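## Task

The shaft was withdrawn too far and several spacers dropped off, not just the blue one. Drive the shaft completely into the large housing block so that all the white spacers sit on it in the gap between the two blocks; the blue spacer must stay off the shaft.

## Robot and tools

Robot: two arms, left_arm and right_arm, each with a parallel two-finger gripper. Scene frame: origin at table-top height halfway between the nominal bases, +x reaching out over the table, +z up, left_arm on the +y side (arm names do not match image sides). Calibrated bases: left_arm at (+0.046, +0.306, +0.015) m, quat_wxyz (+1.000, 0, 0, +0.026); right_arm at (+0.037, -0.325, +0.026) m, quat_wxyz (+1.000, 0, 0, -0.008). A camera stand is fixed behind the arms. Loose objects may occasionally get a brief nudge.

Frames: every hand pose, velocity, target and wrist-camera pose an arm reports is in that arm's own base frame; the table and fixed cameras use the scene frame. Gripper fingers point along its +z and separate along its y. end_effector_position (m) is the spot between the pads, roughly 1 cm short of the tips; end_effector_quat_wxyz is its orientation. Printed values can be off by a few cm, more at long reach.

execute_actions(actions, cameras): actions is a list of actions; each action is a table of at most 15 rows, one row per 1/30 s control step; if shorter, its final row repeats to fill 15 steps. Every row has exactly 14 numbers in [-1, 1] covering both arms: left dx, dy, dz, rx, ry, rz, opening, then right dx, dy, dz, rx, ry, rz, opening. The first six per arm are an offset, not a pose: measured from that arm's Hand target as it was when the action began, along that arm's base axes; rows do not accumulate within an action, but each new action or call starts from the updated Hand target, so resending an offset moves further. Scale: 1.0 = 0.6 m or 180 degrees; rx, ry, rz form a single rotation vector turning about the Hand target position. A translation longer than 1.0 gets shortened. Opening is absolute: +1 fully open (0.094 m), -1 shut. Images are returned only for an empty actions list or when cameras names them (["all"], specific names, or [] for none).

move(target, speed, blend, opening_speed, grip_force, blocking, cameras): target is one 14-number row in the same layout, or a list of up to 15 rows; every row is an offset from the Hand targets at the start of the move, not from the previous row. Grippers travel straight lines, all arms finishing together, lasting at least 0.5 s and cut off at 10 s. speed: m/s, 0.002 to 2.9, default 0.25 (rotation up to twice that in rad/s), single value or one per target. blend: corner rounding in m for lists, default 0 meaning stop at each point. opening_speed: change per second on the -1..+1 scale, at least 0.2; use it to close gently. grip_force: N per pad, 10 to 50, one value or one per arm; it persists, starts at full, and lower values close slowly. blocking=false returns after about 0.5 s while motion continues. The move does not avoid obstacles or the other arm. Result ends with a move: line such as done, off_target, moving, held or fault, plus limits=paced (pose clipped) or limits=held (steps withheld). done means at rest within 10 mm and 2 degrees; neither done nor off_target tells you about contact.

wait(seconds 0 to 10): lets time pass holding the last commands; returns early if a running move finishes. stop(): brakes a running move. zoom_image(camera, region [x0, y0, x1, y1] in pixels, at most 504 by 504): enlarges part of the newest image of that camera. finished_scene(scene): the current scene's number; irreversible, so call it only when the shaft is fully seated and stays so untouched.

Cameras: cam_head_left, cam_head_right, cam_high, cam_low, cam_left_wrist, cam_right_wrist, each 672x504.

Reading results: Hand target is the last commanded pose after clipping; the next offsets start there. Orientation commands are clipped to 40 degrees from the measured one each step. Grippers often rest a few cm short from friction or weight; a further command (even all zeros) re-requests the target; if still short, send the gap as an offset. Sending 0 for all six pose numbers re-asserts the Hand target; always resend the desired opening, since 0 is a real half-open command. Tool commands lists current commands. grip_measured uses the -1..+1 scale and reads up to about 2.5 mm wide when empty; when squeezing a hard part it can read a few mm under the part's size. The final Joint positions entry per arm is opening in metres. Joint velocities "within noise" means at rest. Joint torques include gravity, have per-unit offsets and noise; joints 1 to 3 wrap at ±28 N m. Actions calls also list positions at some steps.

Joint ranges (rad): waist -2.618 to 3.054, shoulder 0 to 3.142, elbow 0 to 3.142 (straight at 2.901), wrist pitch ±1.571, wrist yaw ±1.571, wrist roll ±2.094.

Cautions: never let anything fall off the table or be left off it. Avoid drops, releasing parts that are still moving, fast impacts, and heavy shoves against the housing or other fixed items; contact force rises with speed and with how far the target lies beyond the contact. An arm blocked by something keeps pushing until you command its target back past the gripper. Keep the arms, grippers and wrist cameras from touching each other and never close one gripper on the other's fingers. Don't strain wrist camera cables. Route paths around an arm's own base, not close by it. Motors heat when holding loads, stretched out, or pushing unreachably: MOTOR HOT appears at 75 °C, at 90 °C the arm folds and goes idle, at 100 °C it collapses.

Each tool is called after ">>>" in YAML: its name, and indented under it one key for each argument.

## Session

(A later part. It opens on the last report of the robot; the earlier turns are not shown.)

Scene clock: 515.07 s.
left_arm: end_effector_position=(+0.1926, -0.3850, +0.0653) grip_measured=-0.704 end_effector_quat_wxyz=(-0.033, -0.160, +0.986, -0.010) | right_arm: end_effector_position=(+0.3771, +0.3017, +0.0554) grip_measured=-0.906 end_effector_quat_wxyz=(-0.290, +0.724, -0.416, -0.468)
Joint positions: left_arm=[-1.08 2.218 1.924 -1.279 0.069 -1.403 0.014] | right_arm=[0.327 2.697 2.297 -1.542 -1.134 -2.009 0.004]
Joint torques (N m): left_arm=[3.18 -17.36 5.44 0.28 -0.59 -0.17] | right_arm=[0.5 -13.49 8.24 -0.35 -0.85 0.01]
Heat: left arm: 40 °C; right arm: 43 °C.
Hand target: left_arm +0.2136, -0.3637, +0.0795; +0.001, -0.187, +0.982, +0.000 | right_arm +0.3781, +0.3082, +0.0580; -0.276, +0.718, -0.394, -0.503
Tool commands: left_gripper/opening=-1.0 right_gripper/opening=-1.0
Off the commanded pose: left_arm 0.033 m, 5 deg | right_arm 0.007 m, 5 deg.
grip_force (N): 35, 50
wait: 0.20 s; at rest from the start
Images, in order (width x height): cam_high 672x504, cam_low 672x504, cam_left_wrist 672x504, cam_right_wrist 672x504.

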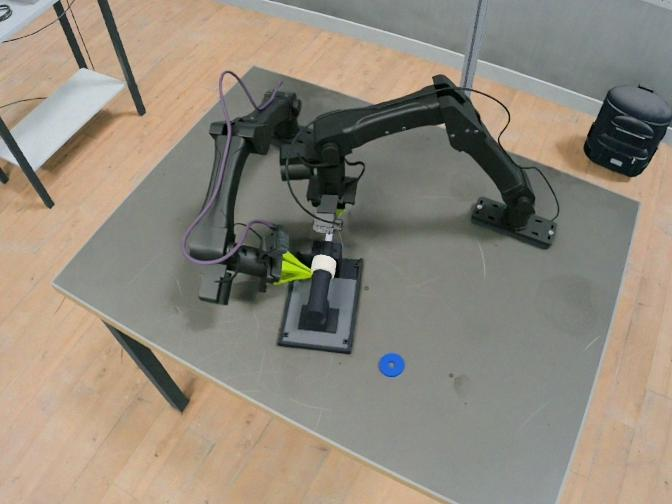

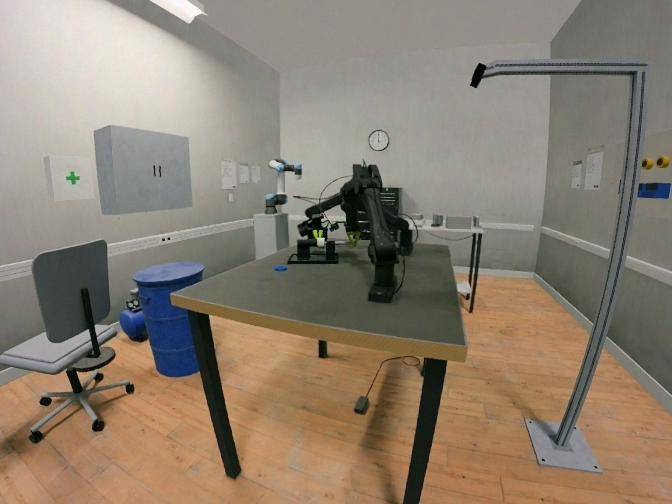

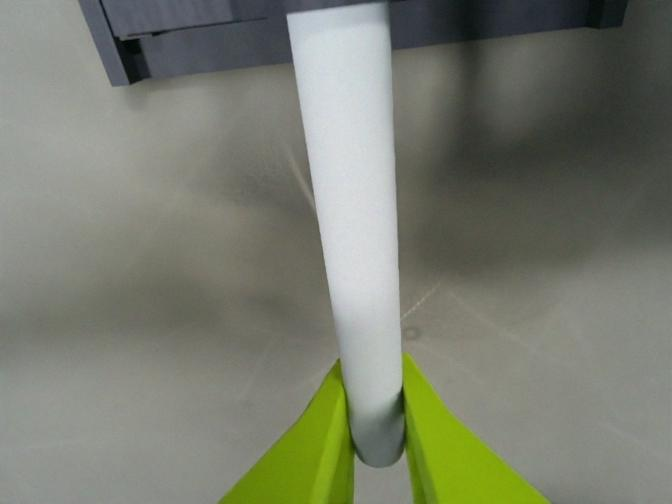

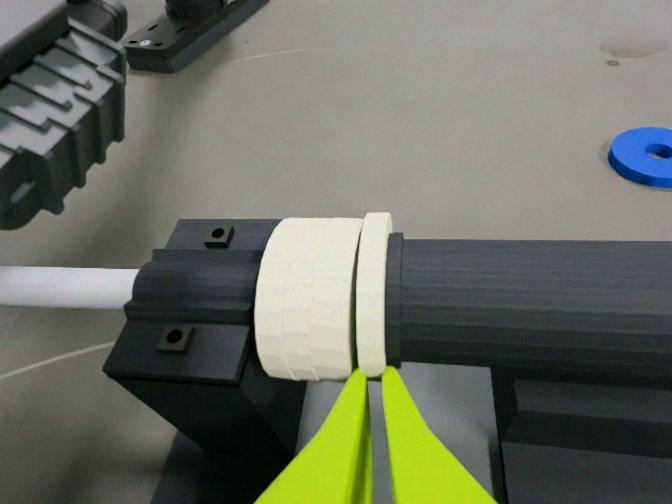

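>>> move:
  target: [0, 0, 0, 0, 0, 0, -1, 0, 0, -0.0042, 0, 0, 0, -1]
  speed: 0.03
  cameras: ["cam_right_wrist"]

>>> zoom_image:
  camera: "cam_right_wrist"
  region: [240, 190, 440, 400]

Scene clock: 530.13 s.
left_arm: end_effector_position=(+0.1926, -0.3850, +0.0653) grip_measured=-0.704 end_effector_quat_wxyz=(-0.033, -0.160, +0.986, -0.010) | right_arm: end_effector_position=(+0.3773, +0.3017, +0.0557) grip_measured=-0.906 end_effector_quat_wxyz=(-0.290, +0.724, -0.416, -0.468)
Joint positions: left_arm=[-1.08 2.218 1.924 -1.279 0.069 -1.403 0.014] | right_arm=[0.327 2.697 2.298 -1.542 -1.134 -2.009 0.004]
Joint torques (N m): left_arm=[3.18 -17.36 5.41 0.27 -0.59 -0.17] | right_arm=[0.5 -12.86 8.39 -0.35 -0.85 -0.04]
Heat: left arm: 39 °C; right arm: 43 °C.
Hand target: left_arm +0.2136, -0.3637, +0.0795; +0.001, -0.187, +0.982, +0.000 | right_arm +0.3781, +0.3082, +0.0556; -0.276, +0.718, -0.394, -0.503
Off the commanded pose: left_arm 0.033 m, 5 deg | right_arm 0.006 m, 5 deg.
joint sent to its limit (right arm) — joint 4 (wrist pitch), lower limit. The joint targets are off in orientation, not in position.
grip_force (N): 35, 50
move: off_target (left_arm, right_arm)
Images, in order (width x height): cam_right_wrist 672x504.

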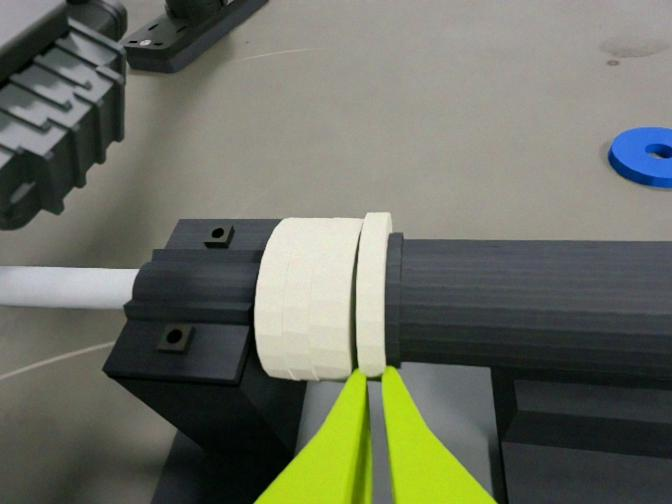

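Scaled by 2.400 from the camera's 672x504 image, which has a finer 960x720 frame.

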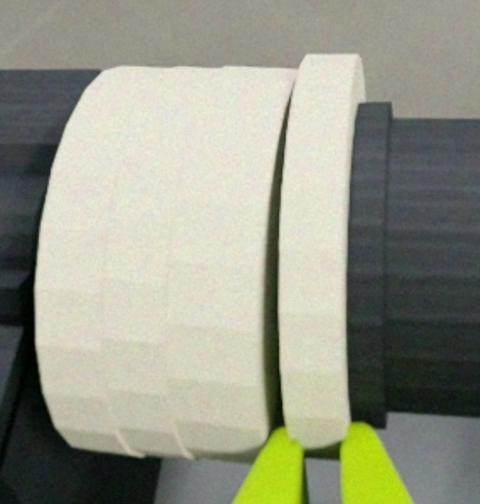

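>>> move:
  target: [0, 0, 0, 0, 0, 0, -1, 0, 0, -0.005, 0, 0, 0, -1]
  speed: 0.03
  cameras: ["cam_right_wrist"]

>>> zoom_image:
  camera: "cam_right_wrist"
  region: [240, 190, 440, 400]

Scene clock: 531.93 s.
left_arm: end_effector_position=(+0.1926, -0.3850, +0.0653) grip_measured=-0.704 end_effector_quat_wxyz=(-0.033, -0.160, +0.986, -0.010) | right_arm: end_effector_position=(+0.3772, +0.3017, +0.0553) grip_measured=-0.906 end_effector_quat_wxyz=(-0.289, +0.723, -0.417, -0.469)
Joint positions: left_arm=[-1.08 2.218 1.924 -1.279 0.069 -1.403 0.014] | right_arm=[0.327 2.702 2.304 -1.547 -1.134 -2.009 0.004]
Joint torques (N m): left_arm=[3.18 -17.36 5.41 0.27 -0.59 -0.16] | right_arm=[0.5 -12.51 8.13 -0.3 -0.84 -0.09]
Heat: left arm: 39 °C; right arm: 43 °C.
Hand target: left_arm +0.2136, -0.3637, +0.0795; +0.001, -0.187, +0.982, +0.000 | right_arm +0.3781, +0.3081, +0.0524; -0.276, +0.718, -0.394, -0.503
Off the commanded pose: left_arm 0.033 m, 5 deg | right_arm 0.007 m, 5 deg.
joint sent to its limit (right arm) — joint 4 (wrist pitch), lower limit. The joint targets are off in orientation, not in position.
grip_force (N): 35, 50
move: off_target (left_arm, right_arm)
Images, in order (width x height): cam_right_wrist 672x504.

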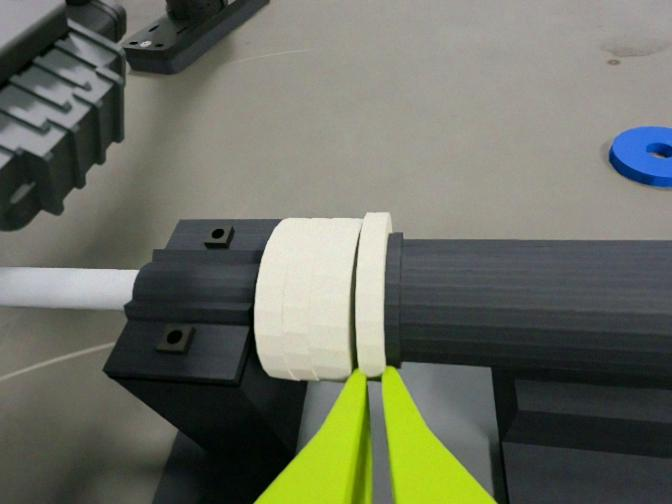

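Scaled by 2.400 from the camera's 672x504 image, which has a finer 960x720 frame.

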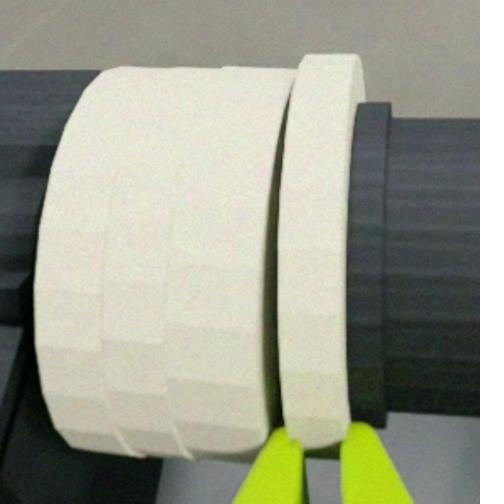

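>>> move:
  target: [0, 0, 0, 0, 0, 0, -1, 0, 0, -0.004, 0, 0, 0, -1]
  speed: 0.03
  cameras: ["cam_right_wrist"]

>>> zoom_image:
  camera: "cam_right_wrist"
  region: [240, 190, 440, 400]

Scene clock: 533.93 s.
left_arm: end_effector_position=(+0.2006, -0.3831, +0.0652) grip_measured=-0.704 end_effector_quat_wxyz=(-0.027, -0.163, +0.986, -0.013) | right_arm: end_effector_position=(+0.3771, +0.3020, +0.0527) grip_measured=-0.906 end_effector_quat_wxyz=(-0.289, +0.722, -0.417, -0.471)
Joint positions: left_arm=[-1.066 2.218 1.924 -1.271 0.06 -1.394 0.014] | right_arm=[0.327 2.71 2.306 -1.548 -1.138 -2.012 0.004]
Joint torques (N m): left_arm=[1.92 -17.35 5.48 0.22 -0.52 -0.25] | right_arm=[0.51 -12.7 8.18 -0.31 -0.79 -0.09]
Heat: left arm: 39 °C; right arm: 42 °C.
Hand target: left_arm +0.2136, -0.3638, +0.0795; +0.001, -0.187, +0.982, +0.000 | right_arm +0.3781, +0.3082, +0.0501; -0.276, +0.718, -0.394, -0.503
Off the commanded pose: left_arm 0.027 m, 4 deg | right_arm 0.007 m, 5 deg.
joint sent to its limit (right arm) — joint 4 (wrist pitch), lower limit. The joint targets are off in orientation, not in position.
grip_force (N): 35, 50
move: off_target (left_arm, right_arm)
Images, in order (width x height): cam_right_wrist 672x504.

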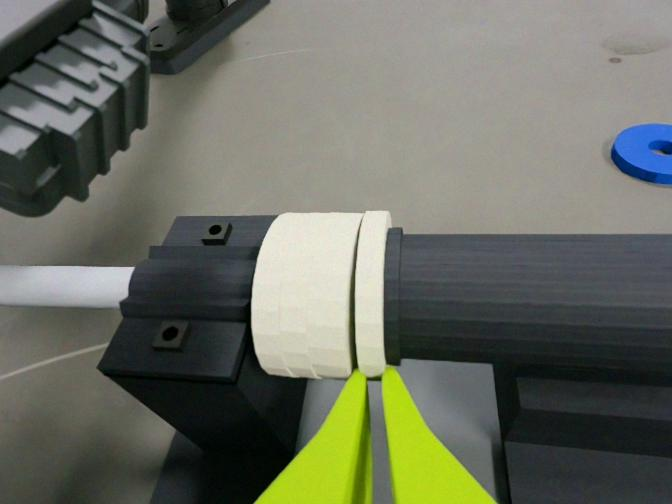

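Scaled by 2.400 from the camera's 672x504 image, which has a finer 960x720 frame.

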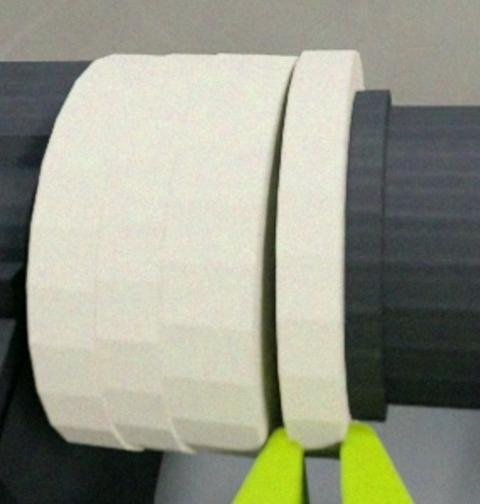

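>>> move:
  target: [0.0155, 0.0061, 0, 0, 0, 0, -1, 0, 0, 0, 0, 0, 0, -1]
  speed: 0.04
  cameras: ["cam_right_wrist", "cam_low", "cam_high", "cam_left_wrist"]

>>> zoom_image:
  camera: "cam_right_wrist"
  region: [240, 190, 440, 400]

Scene clock: 535.33 s.
left_arm: end_effector_position=(+0.2011, -0.3829, +0.0653) grip_measured=-0.704 end_effector_quat_wxyz=(-0.033, -0.160, +0.986, -0.015) | right_arm: end_effector_position=(+0.3771, +0.3020, +0.0527) grip_measured=-0.906 end_effector_quat_wxyz=(-0.289, +0.722, -0.417, -0.471)
Joint positions: left_arm=[-1.06 2.218 1.924 -1.271 0.071 -1.382 0.014] | right_arm=[0.327 2.71 2.306 -1.548 -1.138 -2.012 0.004]
Joint torques (N m): left_arm=[3.38 -16.75 6.38 0.17 -0.61 -0.14] | right_arm=[0.53 -12.7 8.2 -0.31 -0.8 -0.1]
Heat: left arm: 39 °C; right arm: 42 °C.
Hand target: left_arm +0.2229, -0.3601, +0.0795; +0.001, -0.186, +0.982, +0.000 | right_arm +0.3781, +0.3082, +0.0501; -0.276, +0.718, -0.394, -0.503
Off the commanded pose: left_arm 0.035 m, 5 deg | right_arm 0.007 m, 5 deg.
joint sent to its limit (right arm) — joint 4 (wrist pitch), lower limit. The joint targets are off in orientation, not in position.
grip_force (N): 35, 50
move: off_target (left_arm, right_arm)
Images, in order (width x height): cam_high 672x504, cam_low 672x504, cam_left_wrist 672x504, cam_right_wrist 672x504.

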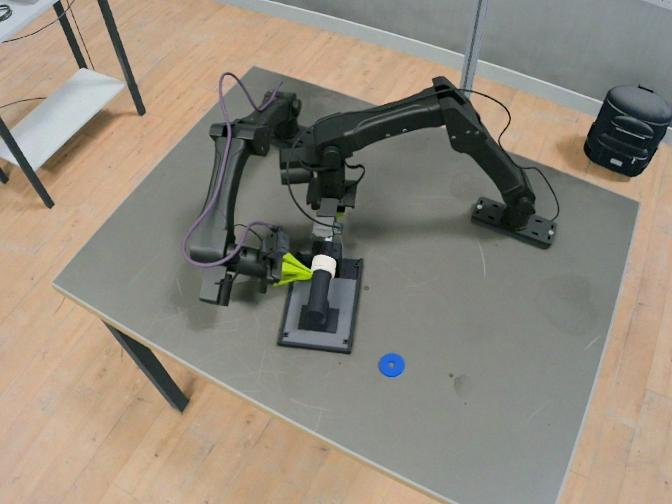

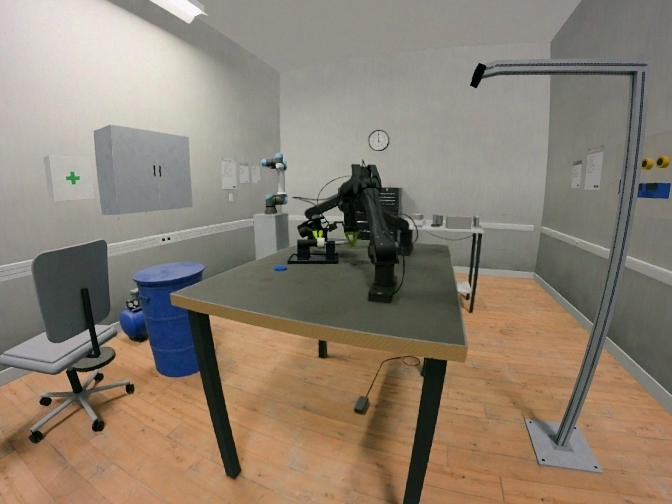

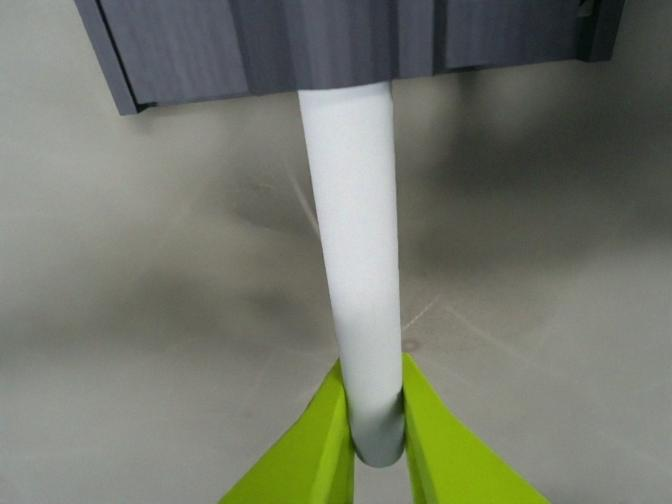

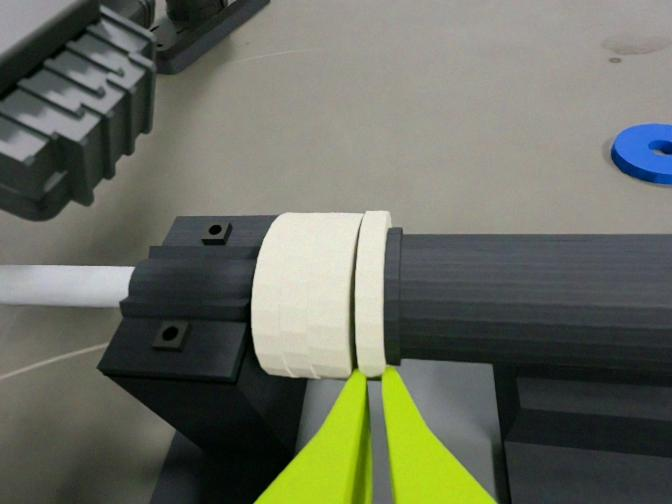

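Scaled by 2.400 from the camera's 672x504 image, which has a finer 960x720 frame.

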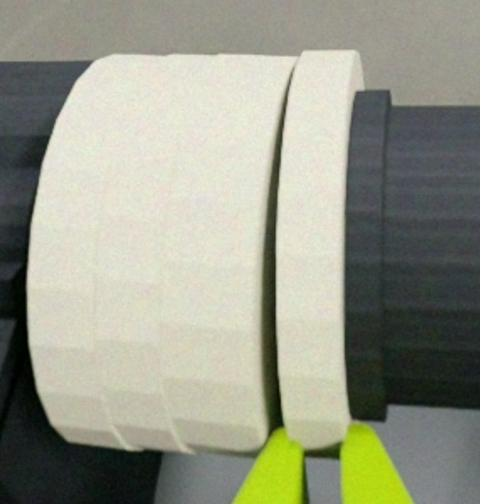

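>>> move:
  target: [0, 0, 0, 0, 0, 0, -1, 0, 0, -0.0025, 0, 0, 0, -1]
  speed: 0.03
  cameras: ["cam_right_wrist"]

>>> zoom_image:
  camera: "cam_right_wrist"
  region: [240, 190, 440, 400]

>>> zoom_image:
  camera: "cam_right_wrist"
  region: [0, 240, 160, 340]

Scene clock: 537.93 s.
left_arm: end_effector_position=(+0.2011, -0.3829, +0.0653) grip_measured=-0.704 end_effector_quat_wxyz=(-0.033, -0.160, +0.986, -0.015) | right_arm: end_effector_position=(+0.3771, +0.3020, +0.0527) grip_measured=-0.906 end_effector_quat_wxyz=(-0.289, +0.722, -0.416, -0.471)
Joint positions: left_arm=[-1.06 2.218 1.924 -1.271 0.071 -1.382 0.014] | right_arm=[0.327 2.71 2.306 -1.548 -1.138 -2.013 0.004]
Joint torques (N m): left_arm=[3.38 -16.75 6.39 0.17 -0.61 -0.14] | right_arm=[0.53 -12.31 8.31 -0.31 -0.79 -0.1]
Heat: left arm: 39 °C; right arm: 42 °C.
Hand target: left_arm +0.2229, -0.3601, +0.0795; +0.001, -0.186, +0.982, +0.000 | right_arm +0.3781, +0.3082, +0.0486; -0.276, +0.718, -0.394, -0.503
Off the commanded pose: left_arm 0.035 m, 5 deg | right_arm 0.007 m, 5 deg.
joint sent to its limit (right arm) — joint 4 (wrist pitch), lower limit. The joint targets are off in orientation, not in position.
grip_force (N): 35, 50
move: off_target (left_arm, right_arm)
Images, in order (width x height): cam_right_wrist 672x504.

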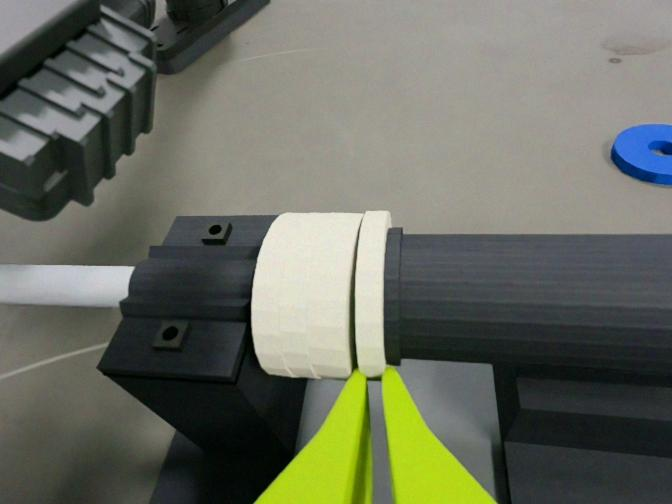

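Scaled by 2.400 from the camera's 672x504 image, which has a finer 960x720 frame.

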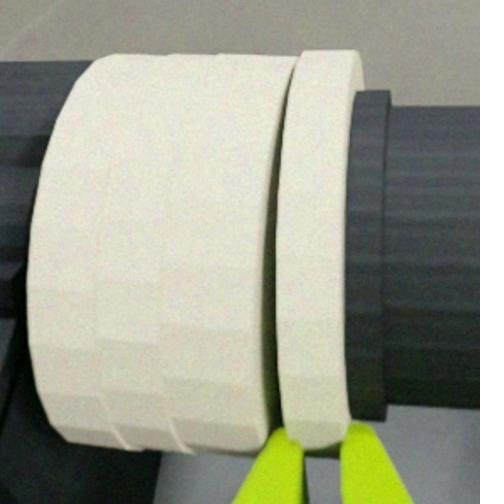

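Scaled by 3.150 from the camera's 672x504 image, which has a finer 960x720 frame.

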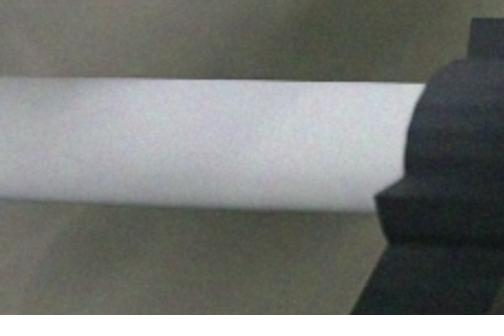

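>>> move:
  target: [0, 0, 0, 0, 0, 0, -1, 0, 0, -0.004, 0, 0, 0, -1]
  speed: 0.03
  cameras: ["cam_right_wrist"]

>>> zoom_image:
  camera: "cam_right_wrist"
  region: [240, 190, 440, 400]

Scene clock: 540.07 s.
left_arm: end_effector_position=(+0.2011, -0.3829, +0.0653) grip_measured=-0.704 end_effector_quat_wxyz=(-0.033, -0.160, +0.986, -0.015) | right_arm: end_effector_position=(+0.3771, +0.3021, +0.0508) grip_measured=-0.909 end_effector_quat_wxyz=(-0.289, +0.721, -0.416, -0.472)
Joint positions: left_arm=[-1.06 2.218 1.924 -1.271 0.071 -1.382 0.014] | right_arm=[0.327 2.718 2.311 -1.552 -1.14 -2.018 0.004]
Joint torques (N m): left_arm=[3.4 -16.73 6.37 0.18 -0.62 -0.14] | right_arm=[0.51 -12.48 8.09 -0.27 -0.77 -0.09]
Heat: left arm: 39 °C; right arm: 42 °C.
Hand target: left_arm +0.2229, -0.3601, +0.0795; +0.001, -0.186, +0.982, +0.000 | right_arm +0.3781, +0.3082, +0.0463; -0.276, +0.718, -0.394, -0.503
Off the commanded pose: left_arm 0.035 m, 5 deg | right_arm 0.008 m, 5 deg.
joint sent to its limit (right arm) — joint 4 (wrist pitch), lower limit. The joint targets are off in orientation, not in position.
grip_force (N): 35, 50
move: off_target (left_arm, right_arm)
Images, in order (width x height): cam_right_wrist 672x504.

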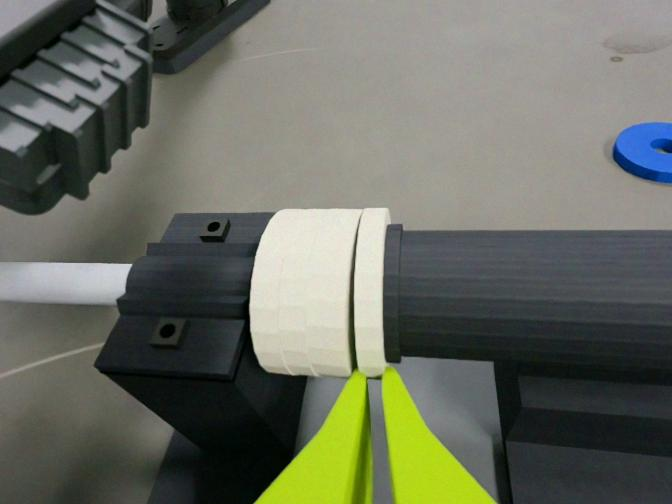

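Scaled by 2.400 from the camera's 672x504 image, which has a finer 960x720 frame.

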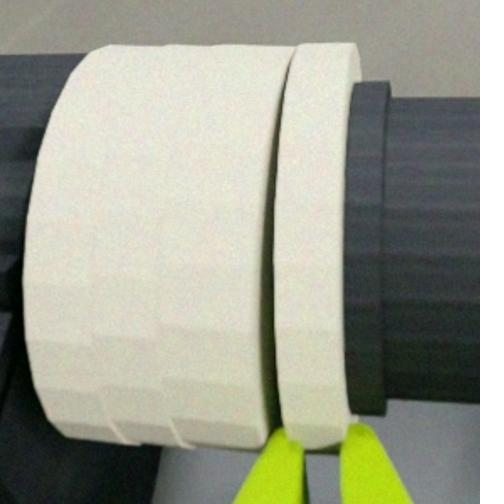

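>>> move:
  target: [-0.00183, 0.00465, 0, 0, 0, 0, -1, 0, 0, 0, 0, 0, 0, -1]
  speed: 0.03
  cameras: ["cam_right_wrist"]

>>> zoom_image:
  camera: "cam_right_wrist"
  region: [0, 240, 160, 340]

Scene clock: 542.67 s.
left_arm: end_effector_position=(+0.2009, -0.3823, +0.0650) grip_measured=-0.704 end_effector_quat_wxyz=(-0.033, -0.160, +0.986, -0.016) | right_arm: end_effector_position=(+0.3771, +0.3021, +0.0508) grip_measured=-0.909 end_effector_quat_wxyz=(-0.289, +0.721, -0.416, -0.472)
Joint positions: left_arm=[-1.059 2.214 1.915 -1.265 0.072 -1.381 0.014] | right_arm=[0.327 2.718 2.311 -1.552 -1.14 -2.018 0.004]
Joint torques (N m): left_arm=[3.41 -17.43 5.39 0.2 -0.63 -0.15] | right_arm=[0.51 -12.49 8.08 -0.28 -0.77 -0.1]
Heat: left arm: 39 °C; right arm: 41 °C.
Hand target: left_arm +0.2218, -0.3572, +0.0794; +0.001, -0.187, +0.982, +0.000 | right_arm +0.3781, +0.3082, +0.0463; -0.276, +0.718, -0.394, -0.503
Off the commanded pose: left_arm 0.036 m, 5 deg | right_arm 0.008 m, 5 deg.
joint sent to its limit (right arm) — joint 4 (wrist pitch), lower limit. The joint targets are off in orientation, not in position.
grip_force (N): 35, 50
move: off_target (left_arm, right_arm)
Images, in order (width x height): cam_right_wrist 672x504.

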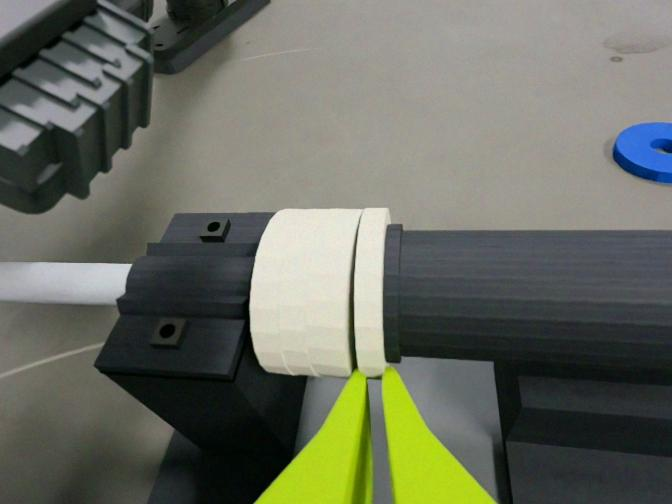

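Scaled by 3.150 from the camera's 672x504 image, which has a finer 960x720 frame.

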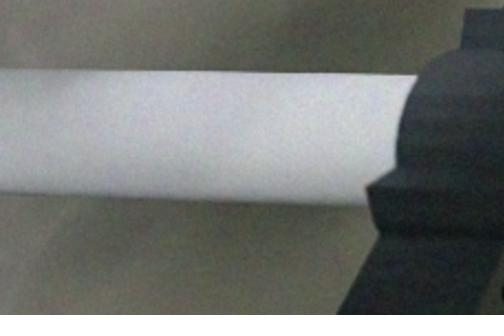

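>>> move:
  target: [-0.00183, 0.00465, 0, 0, 0, 0, -1, 0, 0, 0, 0, 0, 0, -1]
  speed: 0.03

>>> move:
  target: [-0.00183, 0.00465, 0, 0, 0, 0, -1, 0, 0, 0, 0, 0, 0, -1]
  speed: 0.03
  cameras: ["cam_right_wrist"]

>>> zoom_image:
  camera: "cam_right_wrist"
  region: [0, 240, 160, 340]

>>> zoom_image:
  camera: "cam_right_wrist"
  region: [240, 190, 440, 400]

Scene clock: 543.90 s.
left_arm: end_effector_position=(+0.2009, -0.3823, +0.0650) grip_measured=-0.704 end_effector_quat_wxyz=(-0.032, -0.159, +0.986, -0.021) | right_arm: end_effector_position=(+0.3771, +0.3021, +0.0508) grip_measured=-0.909 end_effector_quat_wxyz=(-0.289, +0.721, -0.416, -0.472)
Joint positions: left_arm=[-1.058 2.202 1.896 -1.247 0.074 -1.379 0.014] | right_arm=[0.327 2.718 2.311 -1.552 -1.14 -2.018 0.004]
Joint torques (N m): left_arm=[3.44 -17.39 5.41 0.11 -0.63 -0.14] | right_arm=[0.53 -12.48 8.08 -0.27 -0.77 -0.1]
Heat: left arm: 39 °C; right arm: 41 °C.
Hand target: left_arm +0.2208, -0.3545, +0.0794; +0.001, -0.187, +0.982, +0.000 | right_arm +0.3781, +0.3082, +0.0463; -0.276, +0.718, -0.394, -0.503
Off the commanded pose: left_arm 0.037 m, 5 deg | right_arm 0.008 m, 5 deg.
joint sent to its limit (right arm) — joint 4 (wrist pitch), lower limit. The joint targets are off in orientation, not in position.
grip_force (N): 35, 50
move: off_target (left_arm, right_arm)

Scene clock: 544.63 s.
left_arm: end_effector_position=(+0.2010, -0.3822, +0.0650) grip_measured=-0.704 end_effector_quat_wxyz=(-0.031, -0.159, +0.986, -0.026) | right_arm: end_effector_position=(+0.3771, +0.3021, +0.0508) grip_measured=-0.909 end_effector_quat_wxyz=(-0.289, +0.721, -0.416, -0.472)
Joint positions: left_arm=[-1.057 2.191 1.877 -1.229 0.076 -1.378 0.014] | right_arm=[0.327 2.718 2.311 -1.552 -1.14 -2.018 0.004]
Joint torques (N m): left_arm=[3.45 -17.42 5.29 0.04 -0.64 -0.14] | right_arm=[0.51 -12.48 8.08 -0.27 -0.78 -0.09]
Heat: left arm: 40 °C; right arm: 41 °C.
Hand target: left_arm +0.2197, -0.3517, +0.0795; +0.001, -0.187, +0.982, +0.000 | right_arm +0.3781, +0.3082, +0.0463; -0.276, +0.718, -0.394, -0.503
Off the commanded pose: left_arm 0.039 m, 6 deg | right_arm 0.008 m, 5 deg.
joint sent to its limit (right arm) — joint 4 (wrist pitch), lower limit. The joint targets are off in orientation, not in position.
grip_force (N): 35, 50
move: off_target (left_arm, right_arm)
Images, in order (width x height): cam_right_wrist 672x504.

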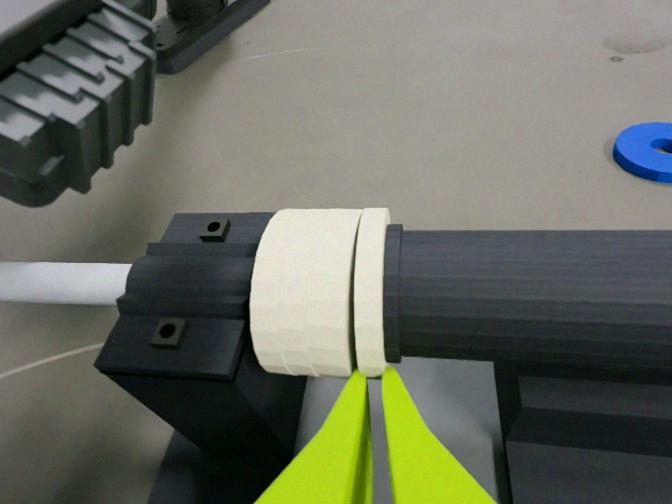

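Scaled by 3.150 from the camera's 672x504 image, which has a finer 960x720 frame.

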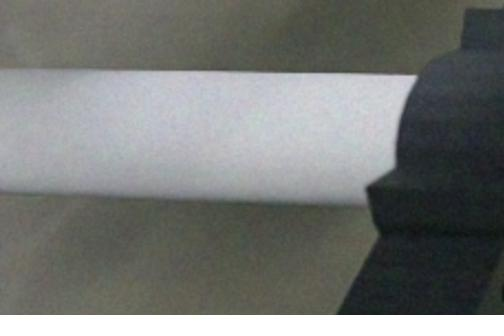

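Scaled by 2.400 from the camera's 672x504 image, which has a finer 960x720 frame.

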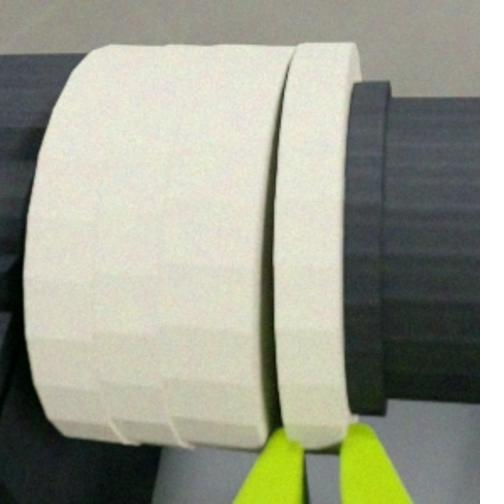

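>>> zoom_image:
  camera: "cam_right_wrist"
  region: [330, 330, 410, 390]

>>> zoom_image:
  camera: "cam_right_wrist"
  region: [330, 195, 410, 255]

Scaled by 6.300 from the camera's 672x504 image, which has a finer 960x720 frame.

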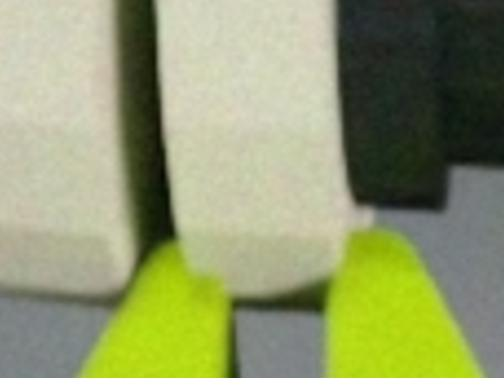

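Scaled by 6.300 from the camera's 672x504 image, which has a finer 960x720 frame.

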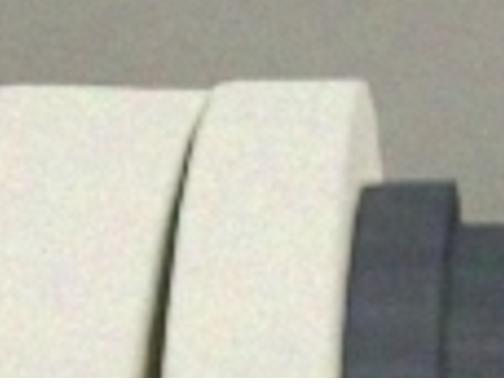

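>>> move:
  target: [0, 0, 0, 0, 0, 0, -1, 0, 0, 0, 0, 0, 0, -0.87]
  speed: 0.03
  opening_speed: 0.2
  cameras: ["cam_right_wrist"]

>>> zoom_image:
  camera: "cam_right_wrist"
  region: [240, 190, 440, 400]

Scene clock: 550.57 s.
left_arm: end_effector_position=(+0.2010, -0.3822, +0.0650) grip_measured=-0.704 end_effector_quat_wxyz=(-0.031, -0.159, +0.986, -0.026) | right_arm: end_effector_position=(+0.3770, +0.3021, +0.0508) grip_measured=-0.866 end_effector_quat_wxyz=(-0.289, +0.721, -0.416, -0.473)
Joint positions: left_arm=[-1.057 2.191 1.877 -1.229 0.076 -1.378 0.014] | right_arm=[0.327 2.718 2.311 -1.552 -1.14 -2.018 0.006]
Joint torques (N m): left_arm=[3.45 -17.43 5.33 0.04 -0.65 -0.14] | right_arm=[0.51 -12.46 8.08 -0.27 -0.77 -0.09]
Heat: left arm: 39 °C; right arm: 40 °C.
Hand target: left_arm +0.2197, -0.3517, +0.0795; +0.001, -0.187, +0.982, +0.000 | right_arm +0.3781, +0.3082, +0.0463; -0.276, +0.718, -0.394, -0.503
Off the commanded pose: left_arm 0.039 m, 6 deg | right_arm 0.008 m, 5 deg.
joint sent to its limit (right arm) — joint 4 (wrist pitch), lower limit. The joint targets are off in orientation, not in position.
grip_force (N): 35, 50
move: off_target (left_arm, right_arm)
Images, in order (width x height): cam_right_wrist 672x504.

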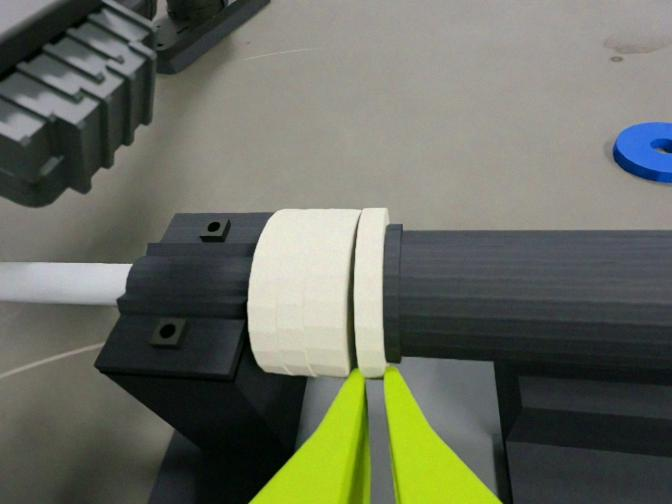

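Scaled by 2.400 from the camera's 672x504 image, which has a finer 960x720 frame.

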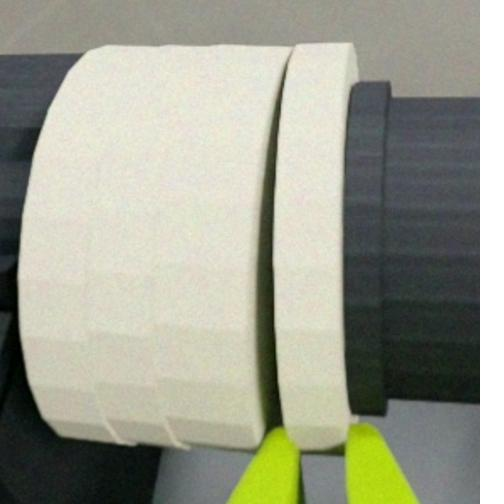

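>>> move:
  target: [0, 0, 0, 0, 0, 0, -1, 0, 0, 0, 0, 0, 0, -0.83]
  speed: 0.03
  opening_speed: 0.2
  cameras: ["cam_right_wrist"]

>>> zoom_image:
  camera: "cam_right_wrist"
  region: [240, 190, 440, 400]

Scene clock: 551.43 s.
left_arm: end_effector_position=(+0.2010, -0.3822, +0.0650) grip_measured=-0.704 end_effector_quat_wxyz=(-0.031, -0.159, +0.986, -0.026) | right_arm: end_effector_position=(+0.3770, +0.3021, +0.0509) grip_measured=-0.832 end_effector_quat_wxyz=(-0.288, +0.721, -0.416, -0.473)
Joint positions: left_arm=[-1.057 2.191 1.877 -1.229 0.076 -1.378 0.014] | right_arm=[0.327 2.718 2.311 -1.552 -1.14 -2.018 0.008]
Joint torques (N m): left_arm=[3.45 -17.42 5.33 0.04 -0.65 -0.15] | right_arm=[0.51 -12.46 8.09 -0.27 -0.77 -0.1]
Heat: left arm: 39 °C; right arm: 40 °C.
Hand target: left_arm +0.2197, -0.3517, +0.0795; +0.001, -0.187, +0.982, +0.000 | right_arm +0.3781, +0.3082, +0.0463; -0.276, +0.718, -0.394, -0.503
Off the commanded pose: left_arm 0.039 m, 6 deg | right_arm 0.008 m, 5 deg.
joint sent to its limit (right arm) — joint 4 (wrist pitch), lower limit. The joint targets are off in orientation, not in position.
grip_force (N): 35, 50
move: off_target (left_arm, right_arm)
Images, in order (width x height): cam_right_wrist 672x504.

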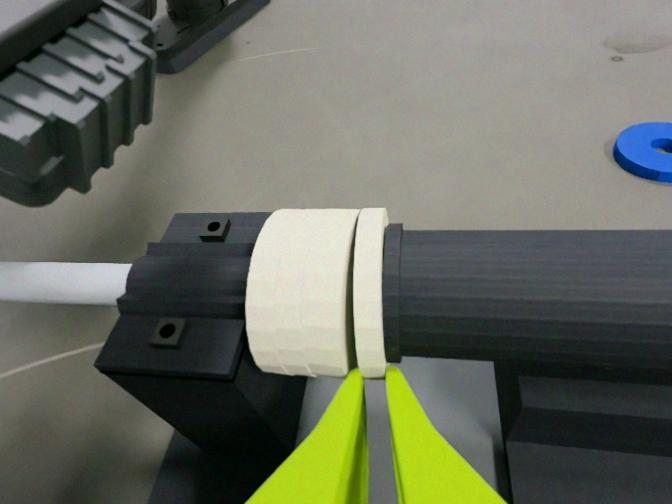

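Scaled by 2.400 from the camera's 672x504 image, which has a finer 960x720 frame.

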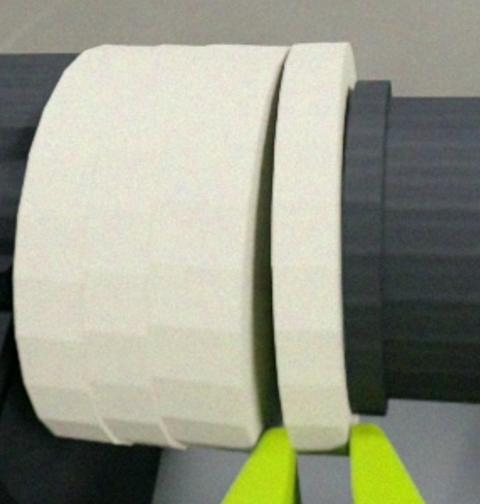

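>>> move:
  target: [0, 0, 0, 0, 0, 0, -1, 0, 0, 0, 0, 0, 0, -0.79]
  speed: 0.03
  opening_speed: 0.2
  cameras: ["cam_right_wrist"]

>>> zoom_image:
  camera: "cam_right_wrist"
  region: [240, 190, 440, 400]

Scene clock: 552.47 s.
left_arm: end_effector_position=(+0.2010, -0.3822, +0.0650) grip_measured=-0.704 end_effector_quat_wxyz=(-0.031, -0.159, +0.986, -0.026) | right_arm: end_effector_position=(+0.3770, +0.3021, +0.0509) grip_measured=-0.792 end_effector_quat_wxyz=(-0.288, +0.721, -0.416, -0.473)
Joint positions: left_arm=[-1.057 2.191 1.877 -1.229 0.076 -1.378 0.014] | right_arm=[0.327 2.718 2.311 -1.552 -1.14 -2.018 0.01]
Joint torques (N m): left_arm=[3.44 -17.4 5.31 0.04 -0.64 -0.14] | right_arm=[0.53 -12.48 8.06 -0.27 -0.78 -0.1]
Heat: left arm: 39 °C; right arm: 40 °C.
Hand target: left_arm +0.2197, -0.3517, +0.0795; +0.001, -0.187, +0.982, +0.000 | right_arm +0.3781, +0.3082, +0.0463; -0.276, +0.718, -0.394, -0.503
Off the commanded pose: left_arm 0.039 m, 6 deg | right_arm 0.008 m, 5 deg.
joint sent to its limit (right arm) — joint 4 (wrist pitch), lower limit. The joint targets are off in orientation, not in position.
grip_force (N): 35, 50
move: off_target (left_arm, right_arm)
Images, in order (width x height): cam_right_wrist 672x504.

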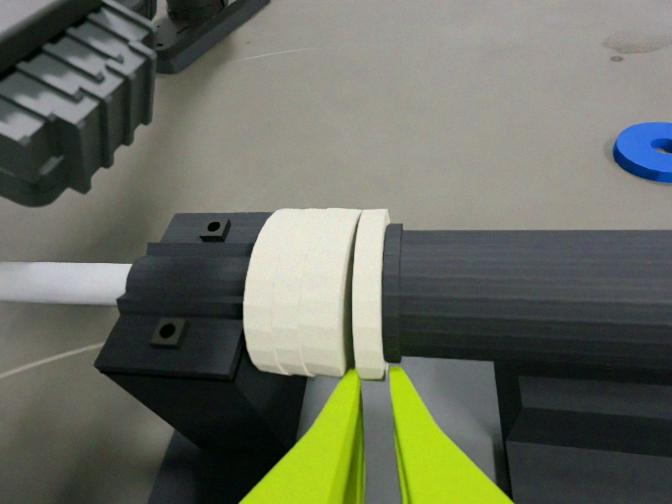

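Scaled by 2.400 from the camera's 672x504 image, which has a finer 960x720 frame.

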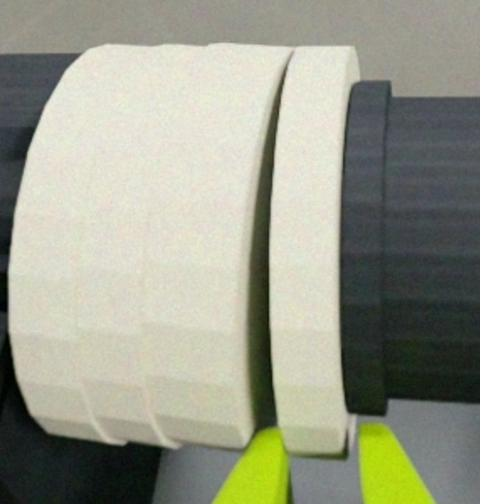

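>>> move:
  target: [0.00183, -0.00465, 0, 0, 0, 0, -1, 0, 0, 0, 0, 0, 0, -0.79]
  speed: 0.03

>>> move:
  target: [0.00183, -0.00465, 0, 0, 0, 0, -1, 0, 0, 0, 0, 0, 0, -0.79]
  speed: 0.03

>>> move:
  target: [0.00183, -0.00465, 0, 0, 0, 0, -1, 0, 0, 0, 0, 0, 0, -0.79]
  speed: 0.03
  cameras: ["cam_right_wrist"]

>>> zoom_image:
  camera: "cam_right_wrist"
  region: [240, 190, 440, 400]

>>> zoom_image:
  camera: "cam_right_wrist"
  region: [0, 240, 160, 340]

Scene clock: 556.80 s.
left_arm: end_effector_position=(+0.2009, -0.3822, +0.0650) grip_measured=-0.704 end_effector_quat_wxyz=(-0.031, -0.159, +0.986, -0.026) | right_arm: end_effector_position=(+0.3770, +0.3021, +0.0509) grip_measured=-0.792 end_effector_quat_wxyz=(-0.288, +0.721, -0.416, -0.473)
Joint positions: left_arm=[-1.057 2.191 1.877 -1.229 0.076 -1.378 0.014] | right_arm=[0.327 2.718 2.311 -1.552 -1.14 -2.018 0.01]
Joint torques (N m): left_arm=[3.37 -16.4 6.84 -0.02 -0.64 -0.15] | right_arm=[0.53 -12.49 8.08 -0.27 -0.77 -0.09]
Heat: left arm: 39 °C; right arm: 39 °C.
Hand target: left_arm +0.2208, -0.3545, +0.0795; +0.001, -0.187, +0.982, +0.000 | right_arm +0.3781, +0.3082, +0.0463; -0.276, +0.718, -0.394, -0.503
Off the commanded pose: left_arm 0.037 m, 6 deg | right_arm 0.008 m, 5 deg.
joint sent to its limit (right arm) — joint 4 (wrist pitch), lower limit. The joint targets are off in orientation, not in position.
grip_force (N): 35, 50
move: off_target (left_arm, right_arm)

Scene clock: 557.50 s.
left_arm: end_effector_position=(+0.2009, -0.3822, +0.0650) grip_measured=-0.704 end_effector_quat_wxyz=(-0.031, -0.159, +0.986, -0.026) | right_arm: end_effector_position=(+0.3770, +0.3021, +0.0509) grip_measured=-0.792 end_effector_quat_wxyz=(-0.288, +0.721, -0.416, -0.473)
Joint positions: left_arm=[-1.057 2.191 1.877 -1.229 0.076 -1.378 0.014] | right_arm=[0.327 2.718 2.311 -1.552 -1.14 -2.018 0.01]
Joint torques (N m): left_arm=[3.32 -15.39 8.49 -0.06 -0.65 -0.16] | right_arm=[0.54 -12.48 8.09 -0.26 -0.77 -0.09]
Heat: left arm: 39 °C; right arm: 39 °C.
Hand target: left_arm +0.2219, -0.3573, +0.0795; +0.001, -0.187, +0.982, +0.000 | right_arm +0.3781, +0.3082, +0.0463; -0.276, +0.718, -0.394, -0.503
Off the commanded pose: left_arm 0.036 m, 6 deg | right_arm 0.008 m, 5 deg.
joint sent to its limit (right arm) — joint 4 (wrist pitch), lower limit. The joint targets are off in orientation, not in position.
grip_force (N): 35, 50
move: off_target (left_arm, right_arm)

Scene clock: 558.20 s.
left_arm: end_effector_position=(+0.2011, -0.3825, +0.0656) grip_measured=-0.704 end_effector_quat_wxyz=(-0.031, -0.159, +0.986, -0.027) | right_arm: end_effector_position=(+0.3770, +0.3021, +0.0509) grip_measured=-0.792 end_effector_quat_wxyz=(-0.288, +0.721, -0.416, -0.473)
Joint positions: left_arm=[-1.057 2.191 1.879 -1.231 0.076 -1.378 0.014] | right_arm=[0.327 2.718 2.311 -1.552 -1.14 -2.018 0.01]
Joint torques (N m): left_arm=[3.23 -14.35 9.99 -0.11 -0.64 -0.17] | right_arm=[0.53 -12.48 8.06 -0.26 -0.77 -0.09]
Heat: left arm: 39 °C; right arm: 39 °C.
Hand target: left_arm +0.2230, -0.3601, +0.0795; +0.001, -0.187, +0.982, +0.000 | right_arm +0.3781, +0.3082, +0.0463; -0.276, +0.718, -0.394, -0.503
Off the commanded pose: left_arm 0.034 m, 6 deg | right_arm 0.008 m, 5 deg.
joint sent to its limit (right arm) — joint 4 (wrist pitch), lower limit. The joint targets are off in orientation, not in position.
grip_force (N): 35, 50
move: off_target (left_arm, right_arm)
Images, in order (width x height): cam_right_wrist 672x504.

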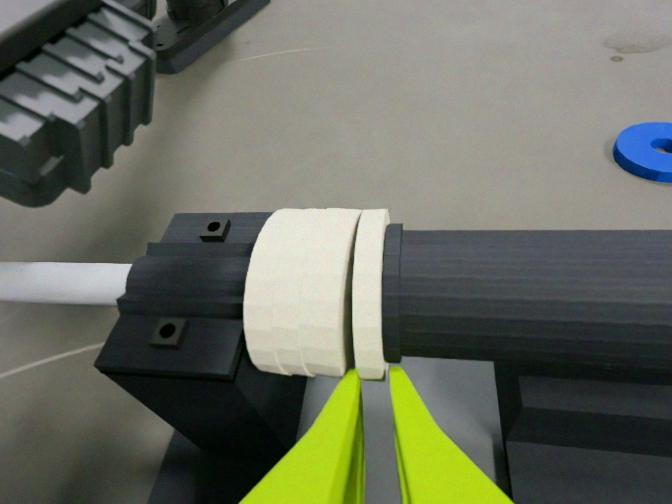

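Scaled by 2.400 from the camera's 672x504 image, which has a finer 960x720 frame.

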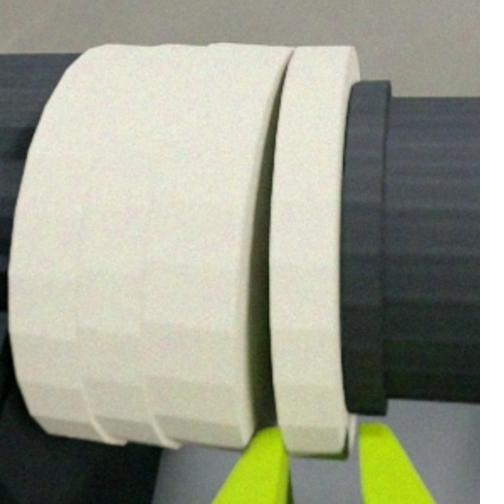

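Scaled by 3.150 from the camera's 672x504 image, which has a finer 960x720 frame.

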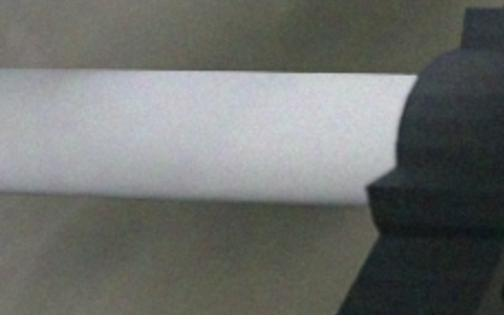

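>>> move:
  target: [0, 0, 0, 0, 0, 0, -1, 0, 0, 0, 0, 0, 0, -0.74]
  speed: 0.03
  opening_speed: 0.3
  cameras: ["cam_right_wrist"]

>>> zoom_image:
  camera: "cam_right_wrist"
  region: [240, 190, 440, 400]

Scene clock: 564.03 s.
left_arm: end_effector_position=(+0.2011, -0.3825, +0.0656) grip_measured=-0.704 end_effector_quat_wxyz=(-0.031, -0.159, +0.986, -0.027) | right_arm: end_effector_position=(+0.3770, +0.3021, +0.0509) grip_measured=-0.742 end_effector_quat_wxyz=(-0.288, +0.721, -0.416, -0.473)
Joint positions: left_arm=[-1.057 2.191 1.879 -1.231 0.076 -1.378 0.014] | right_arm=[0.327 2.718 2.311 -1.552 -1.14 -2.018 0.012]
Joint torques (N m): left_arm=[3.25 -14.35 9.99 -0.11 -0.65 -0.17] | right_arm=[0.53 -12.48 8.08 -0.27 -0.78 -0.09]
Heat: left arm: 39 °C; right arm: 38 °C.
Hand target: left_arm +0.2230, -0.3601, +0.0795; +0.001, -0.187, +0.982, +0.000 | right_arm +0.3781, +0.3082, +0.0463; -0.276, +0.718, -0.394, -0.503
Off the commanded pose: left_arm 0.034 m, 6 deg | right_arm 0.008 m, 5 deg.
joint sent to its limit (right arm) — joint 4 (wrist pitch), lower limit. The joint targets are off in orientation, not in position.
grip_force (N): 35, 50
move: off_target (left_arm, right_arm)
Images, in order (width x height): cam_right_wrist 672x504.

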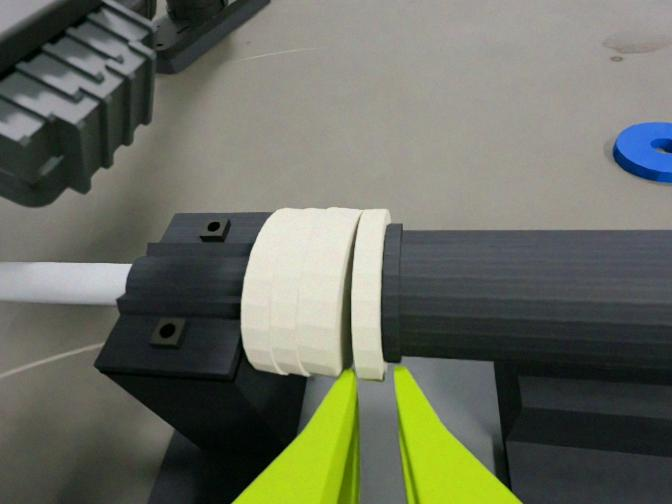

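Scaled by 2.400 from the camera's 672x504 image, which has a finer 960x720 frame.

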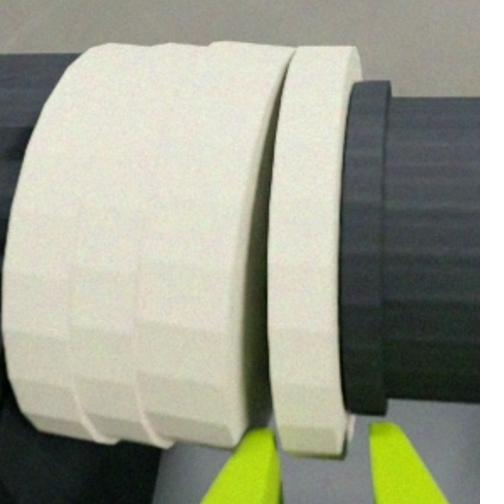

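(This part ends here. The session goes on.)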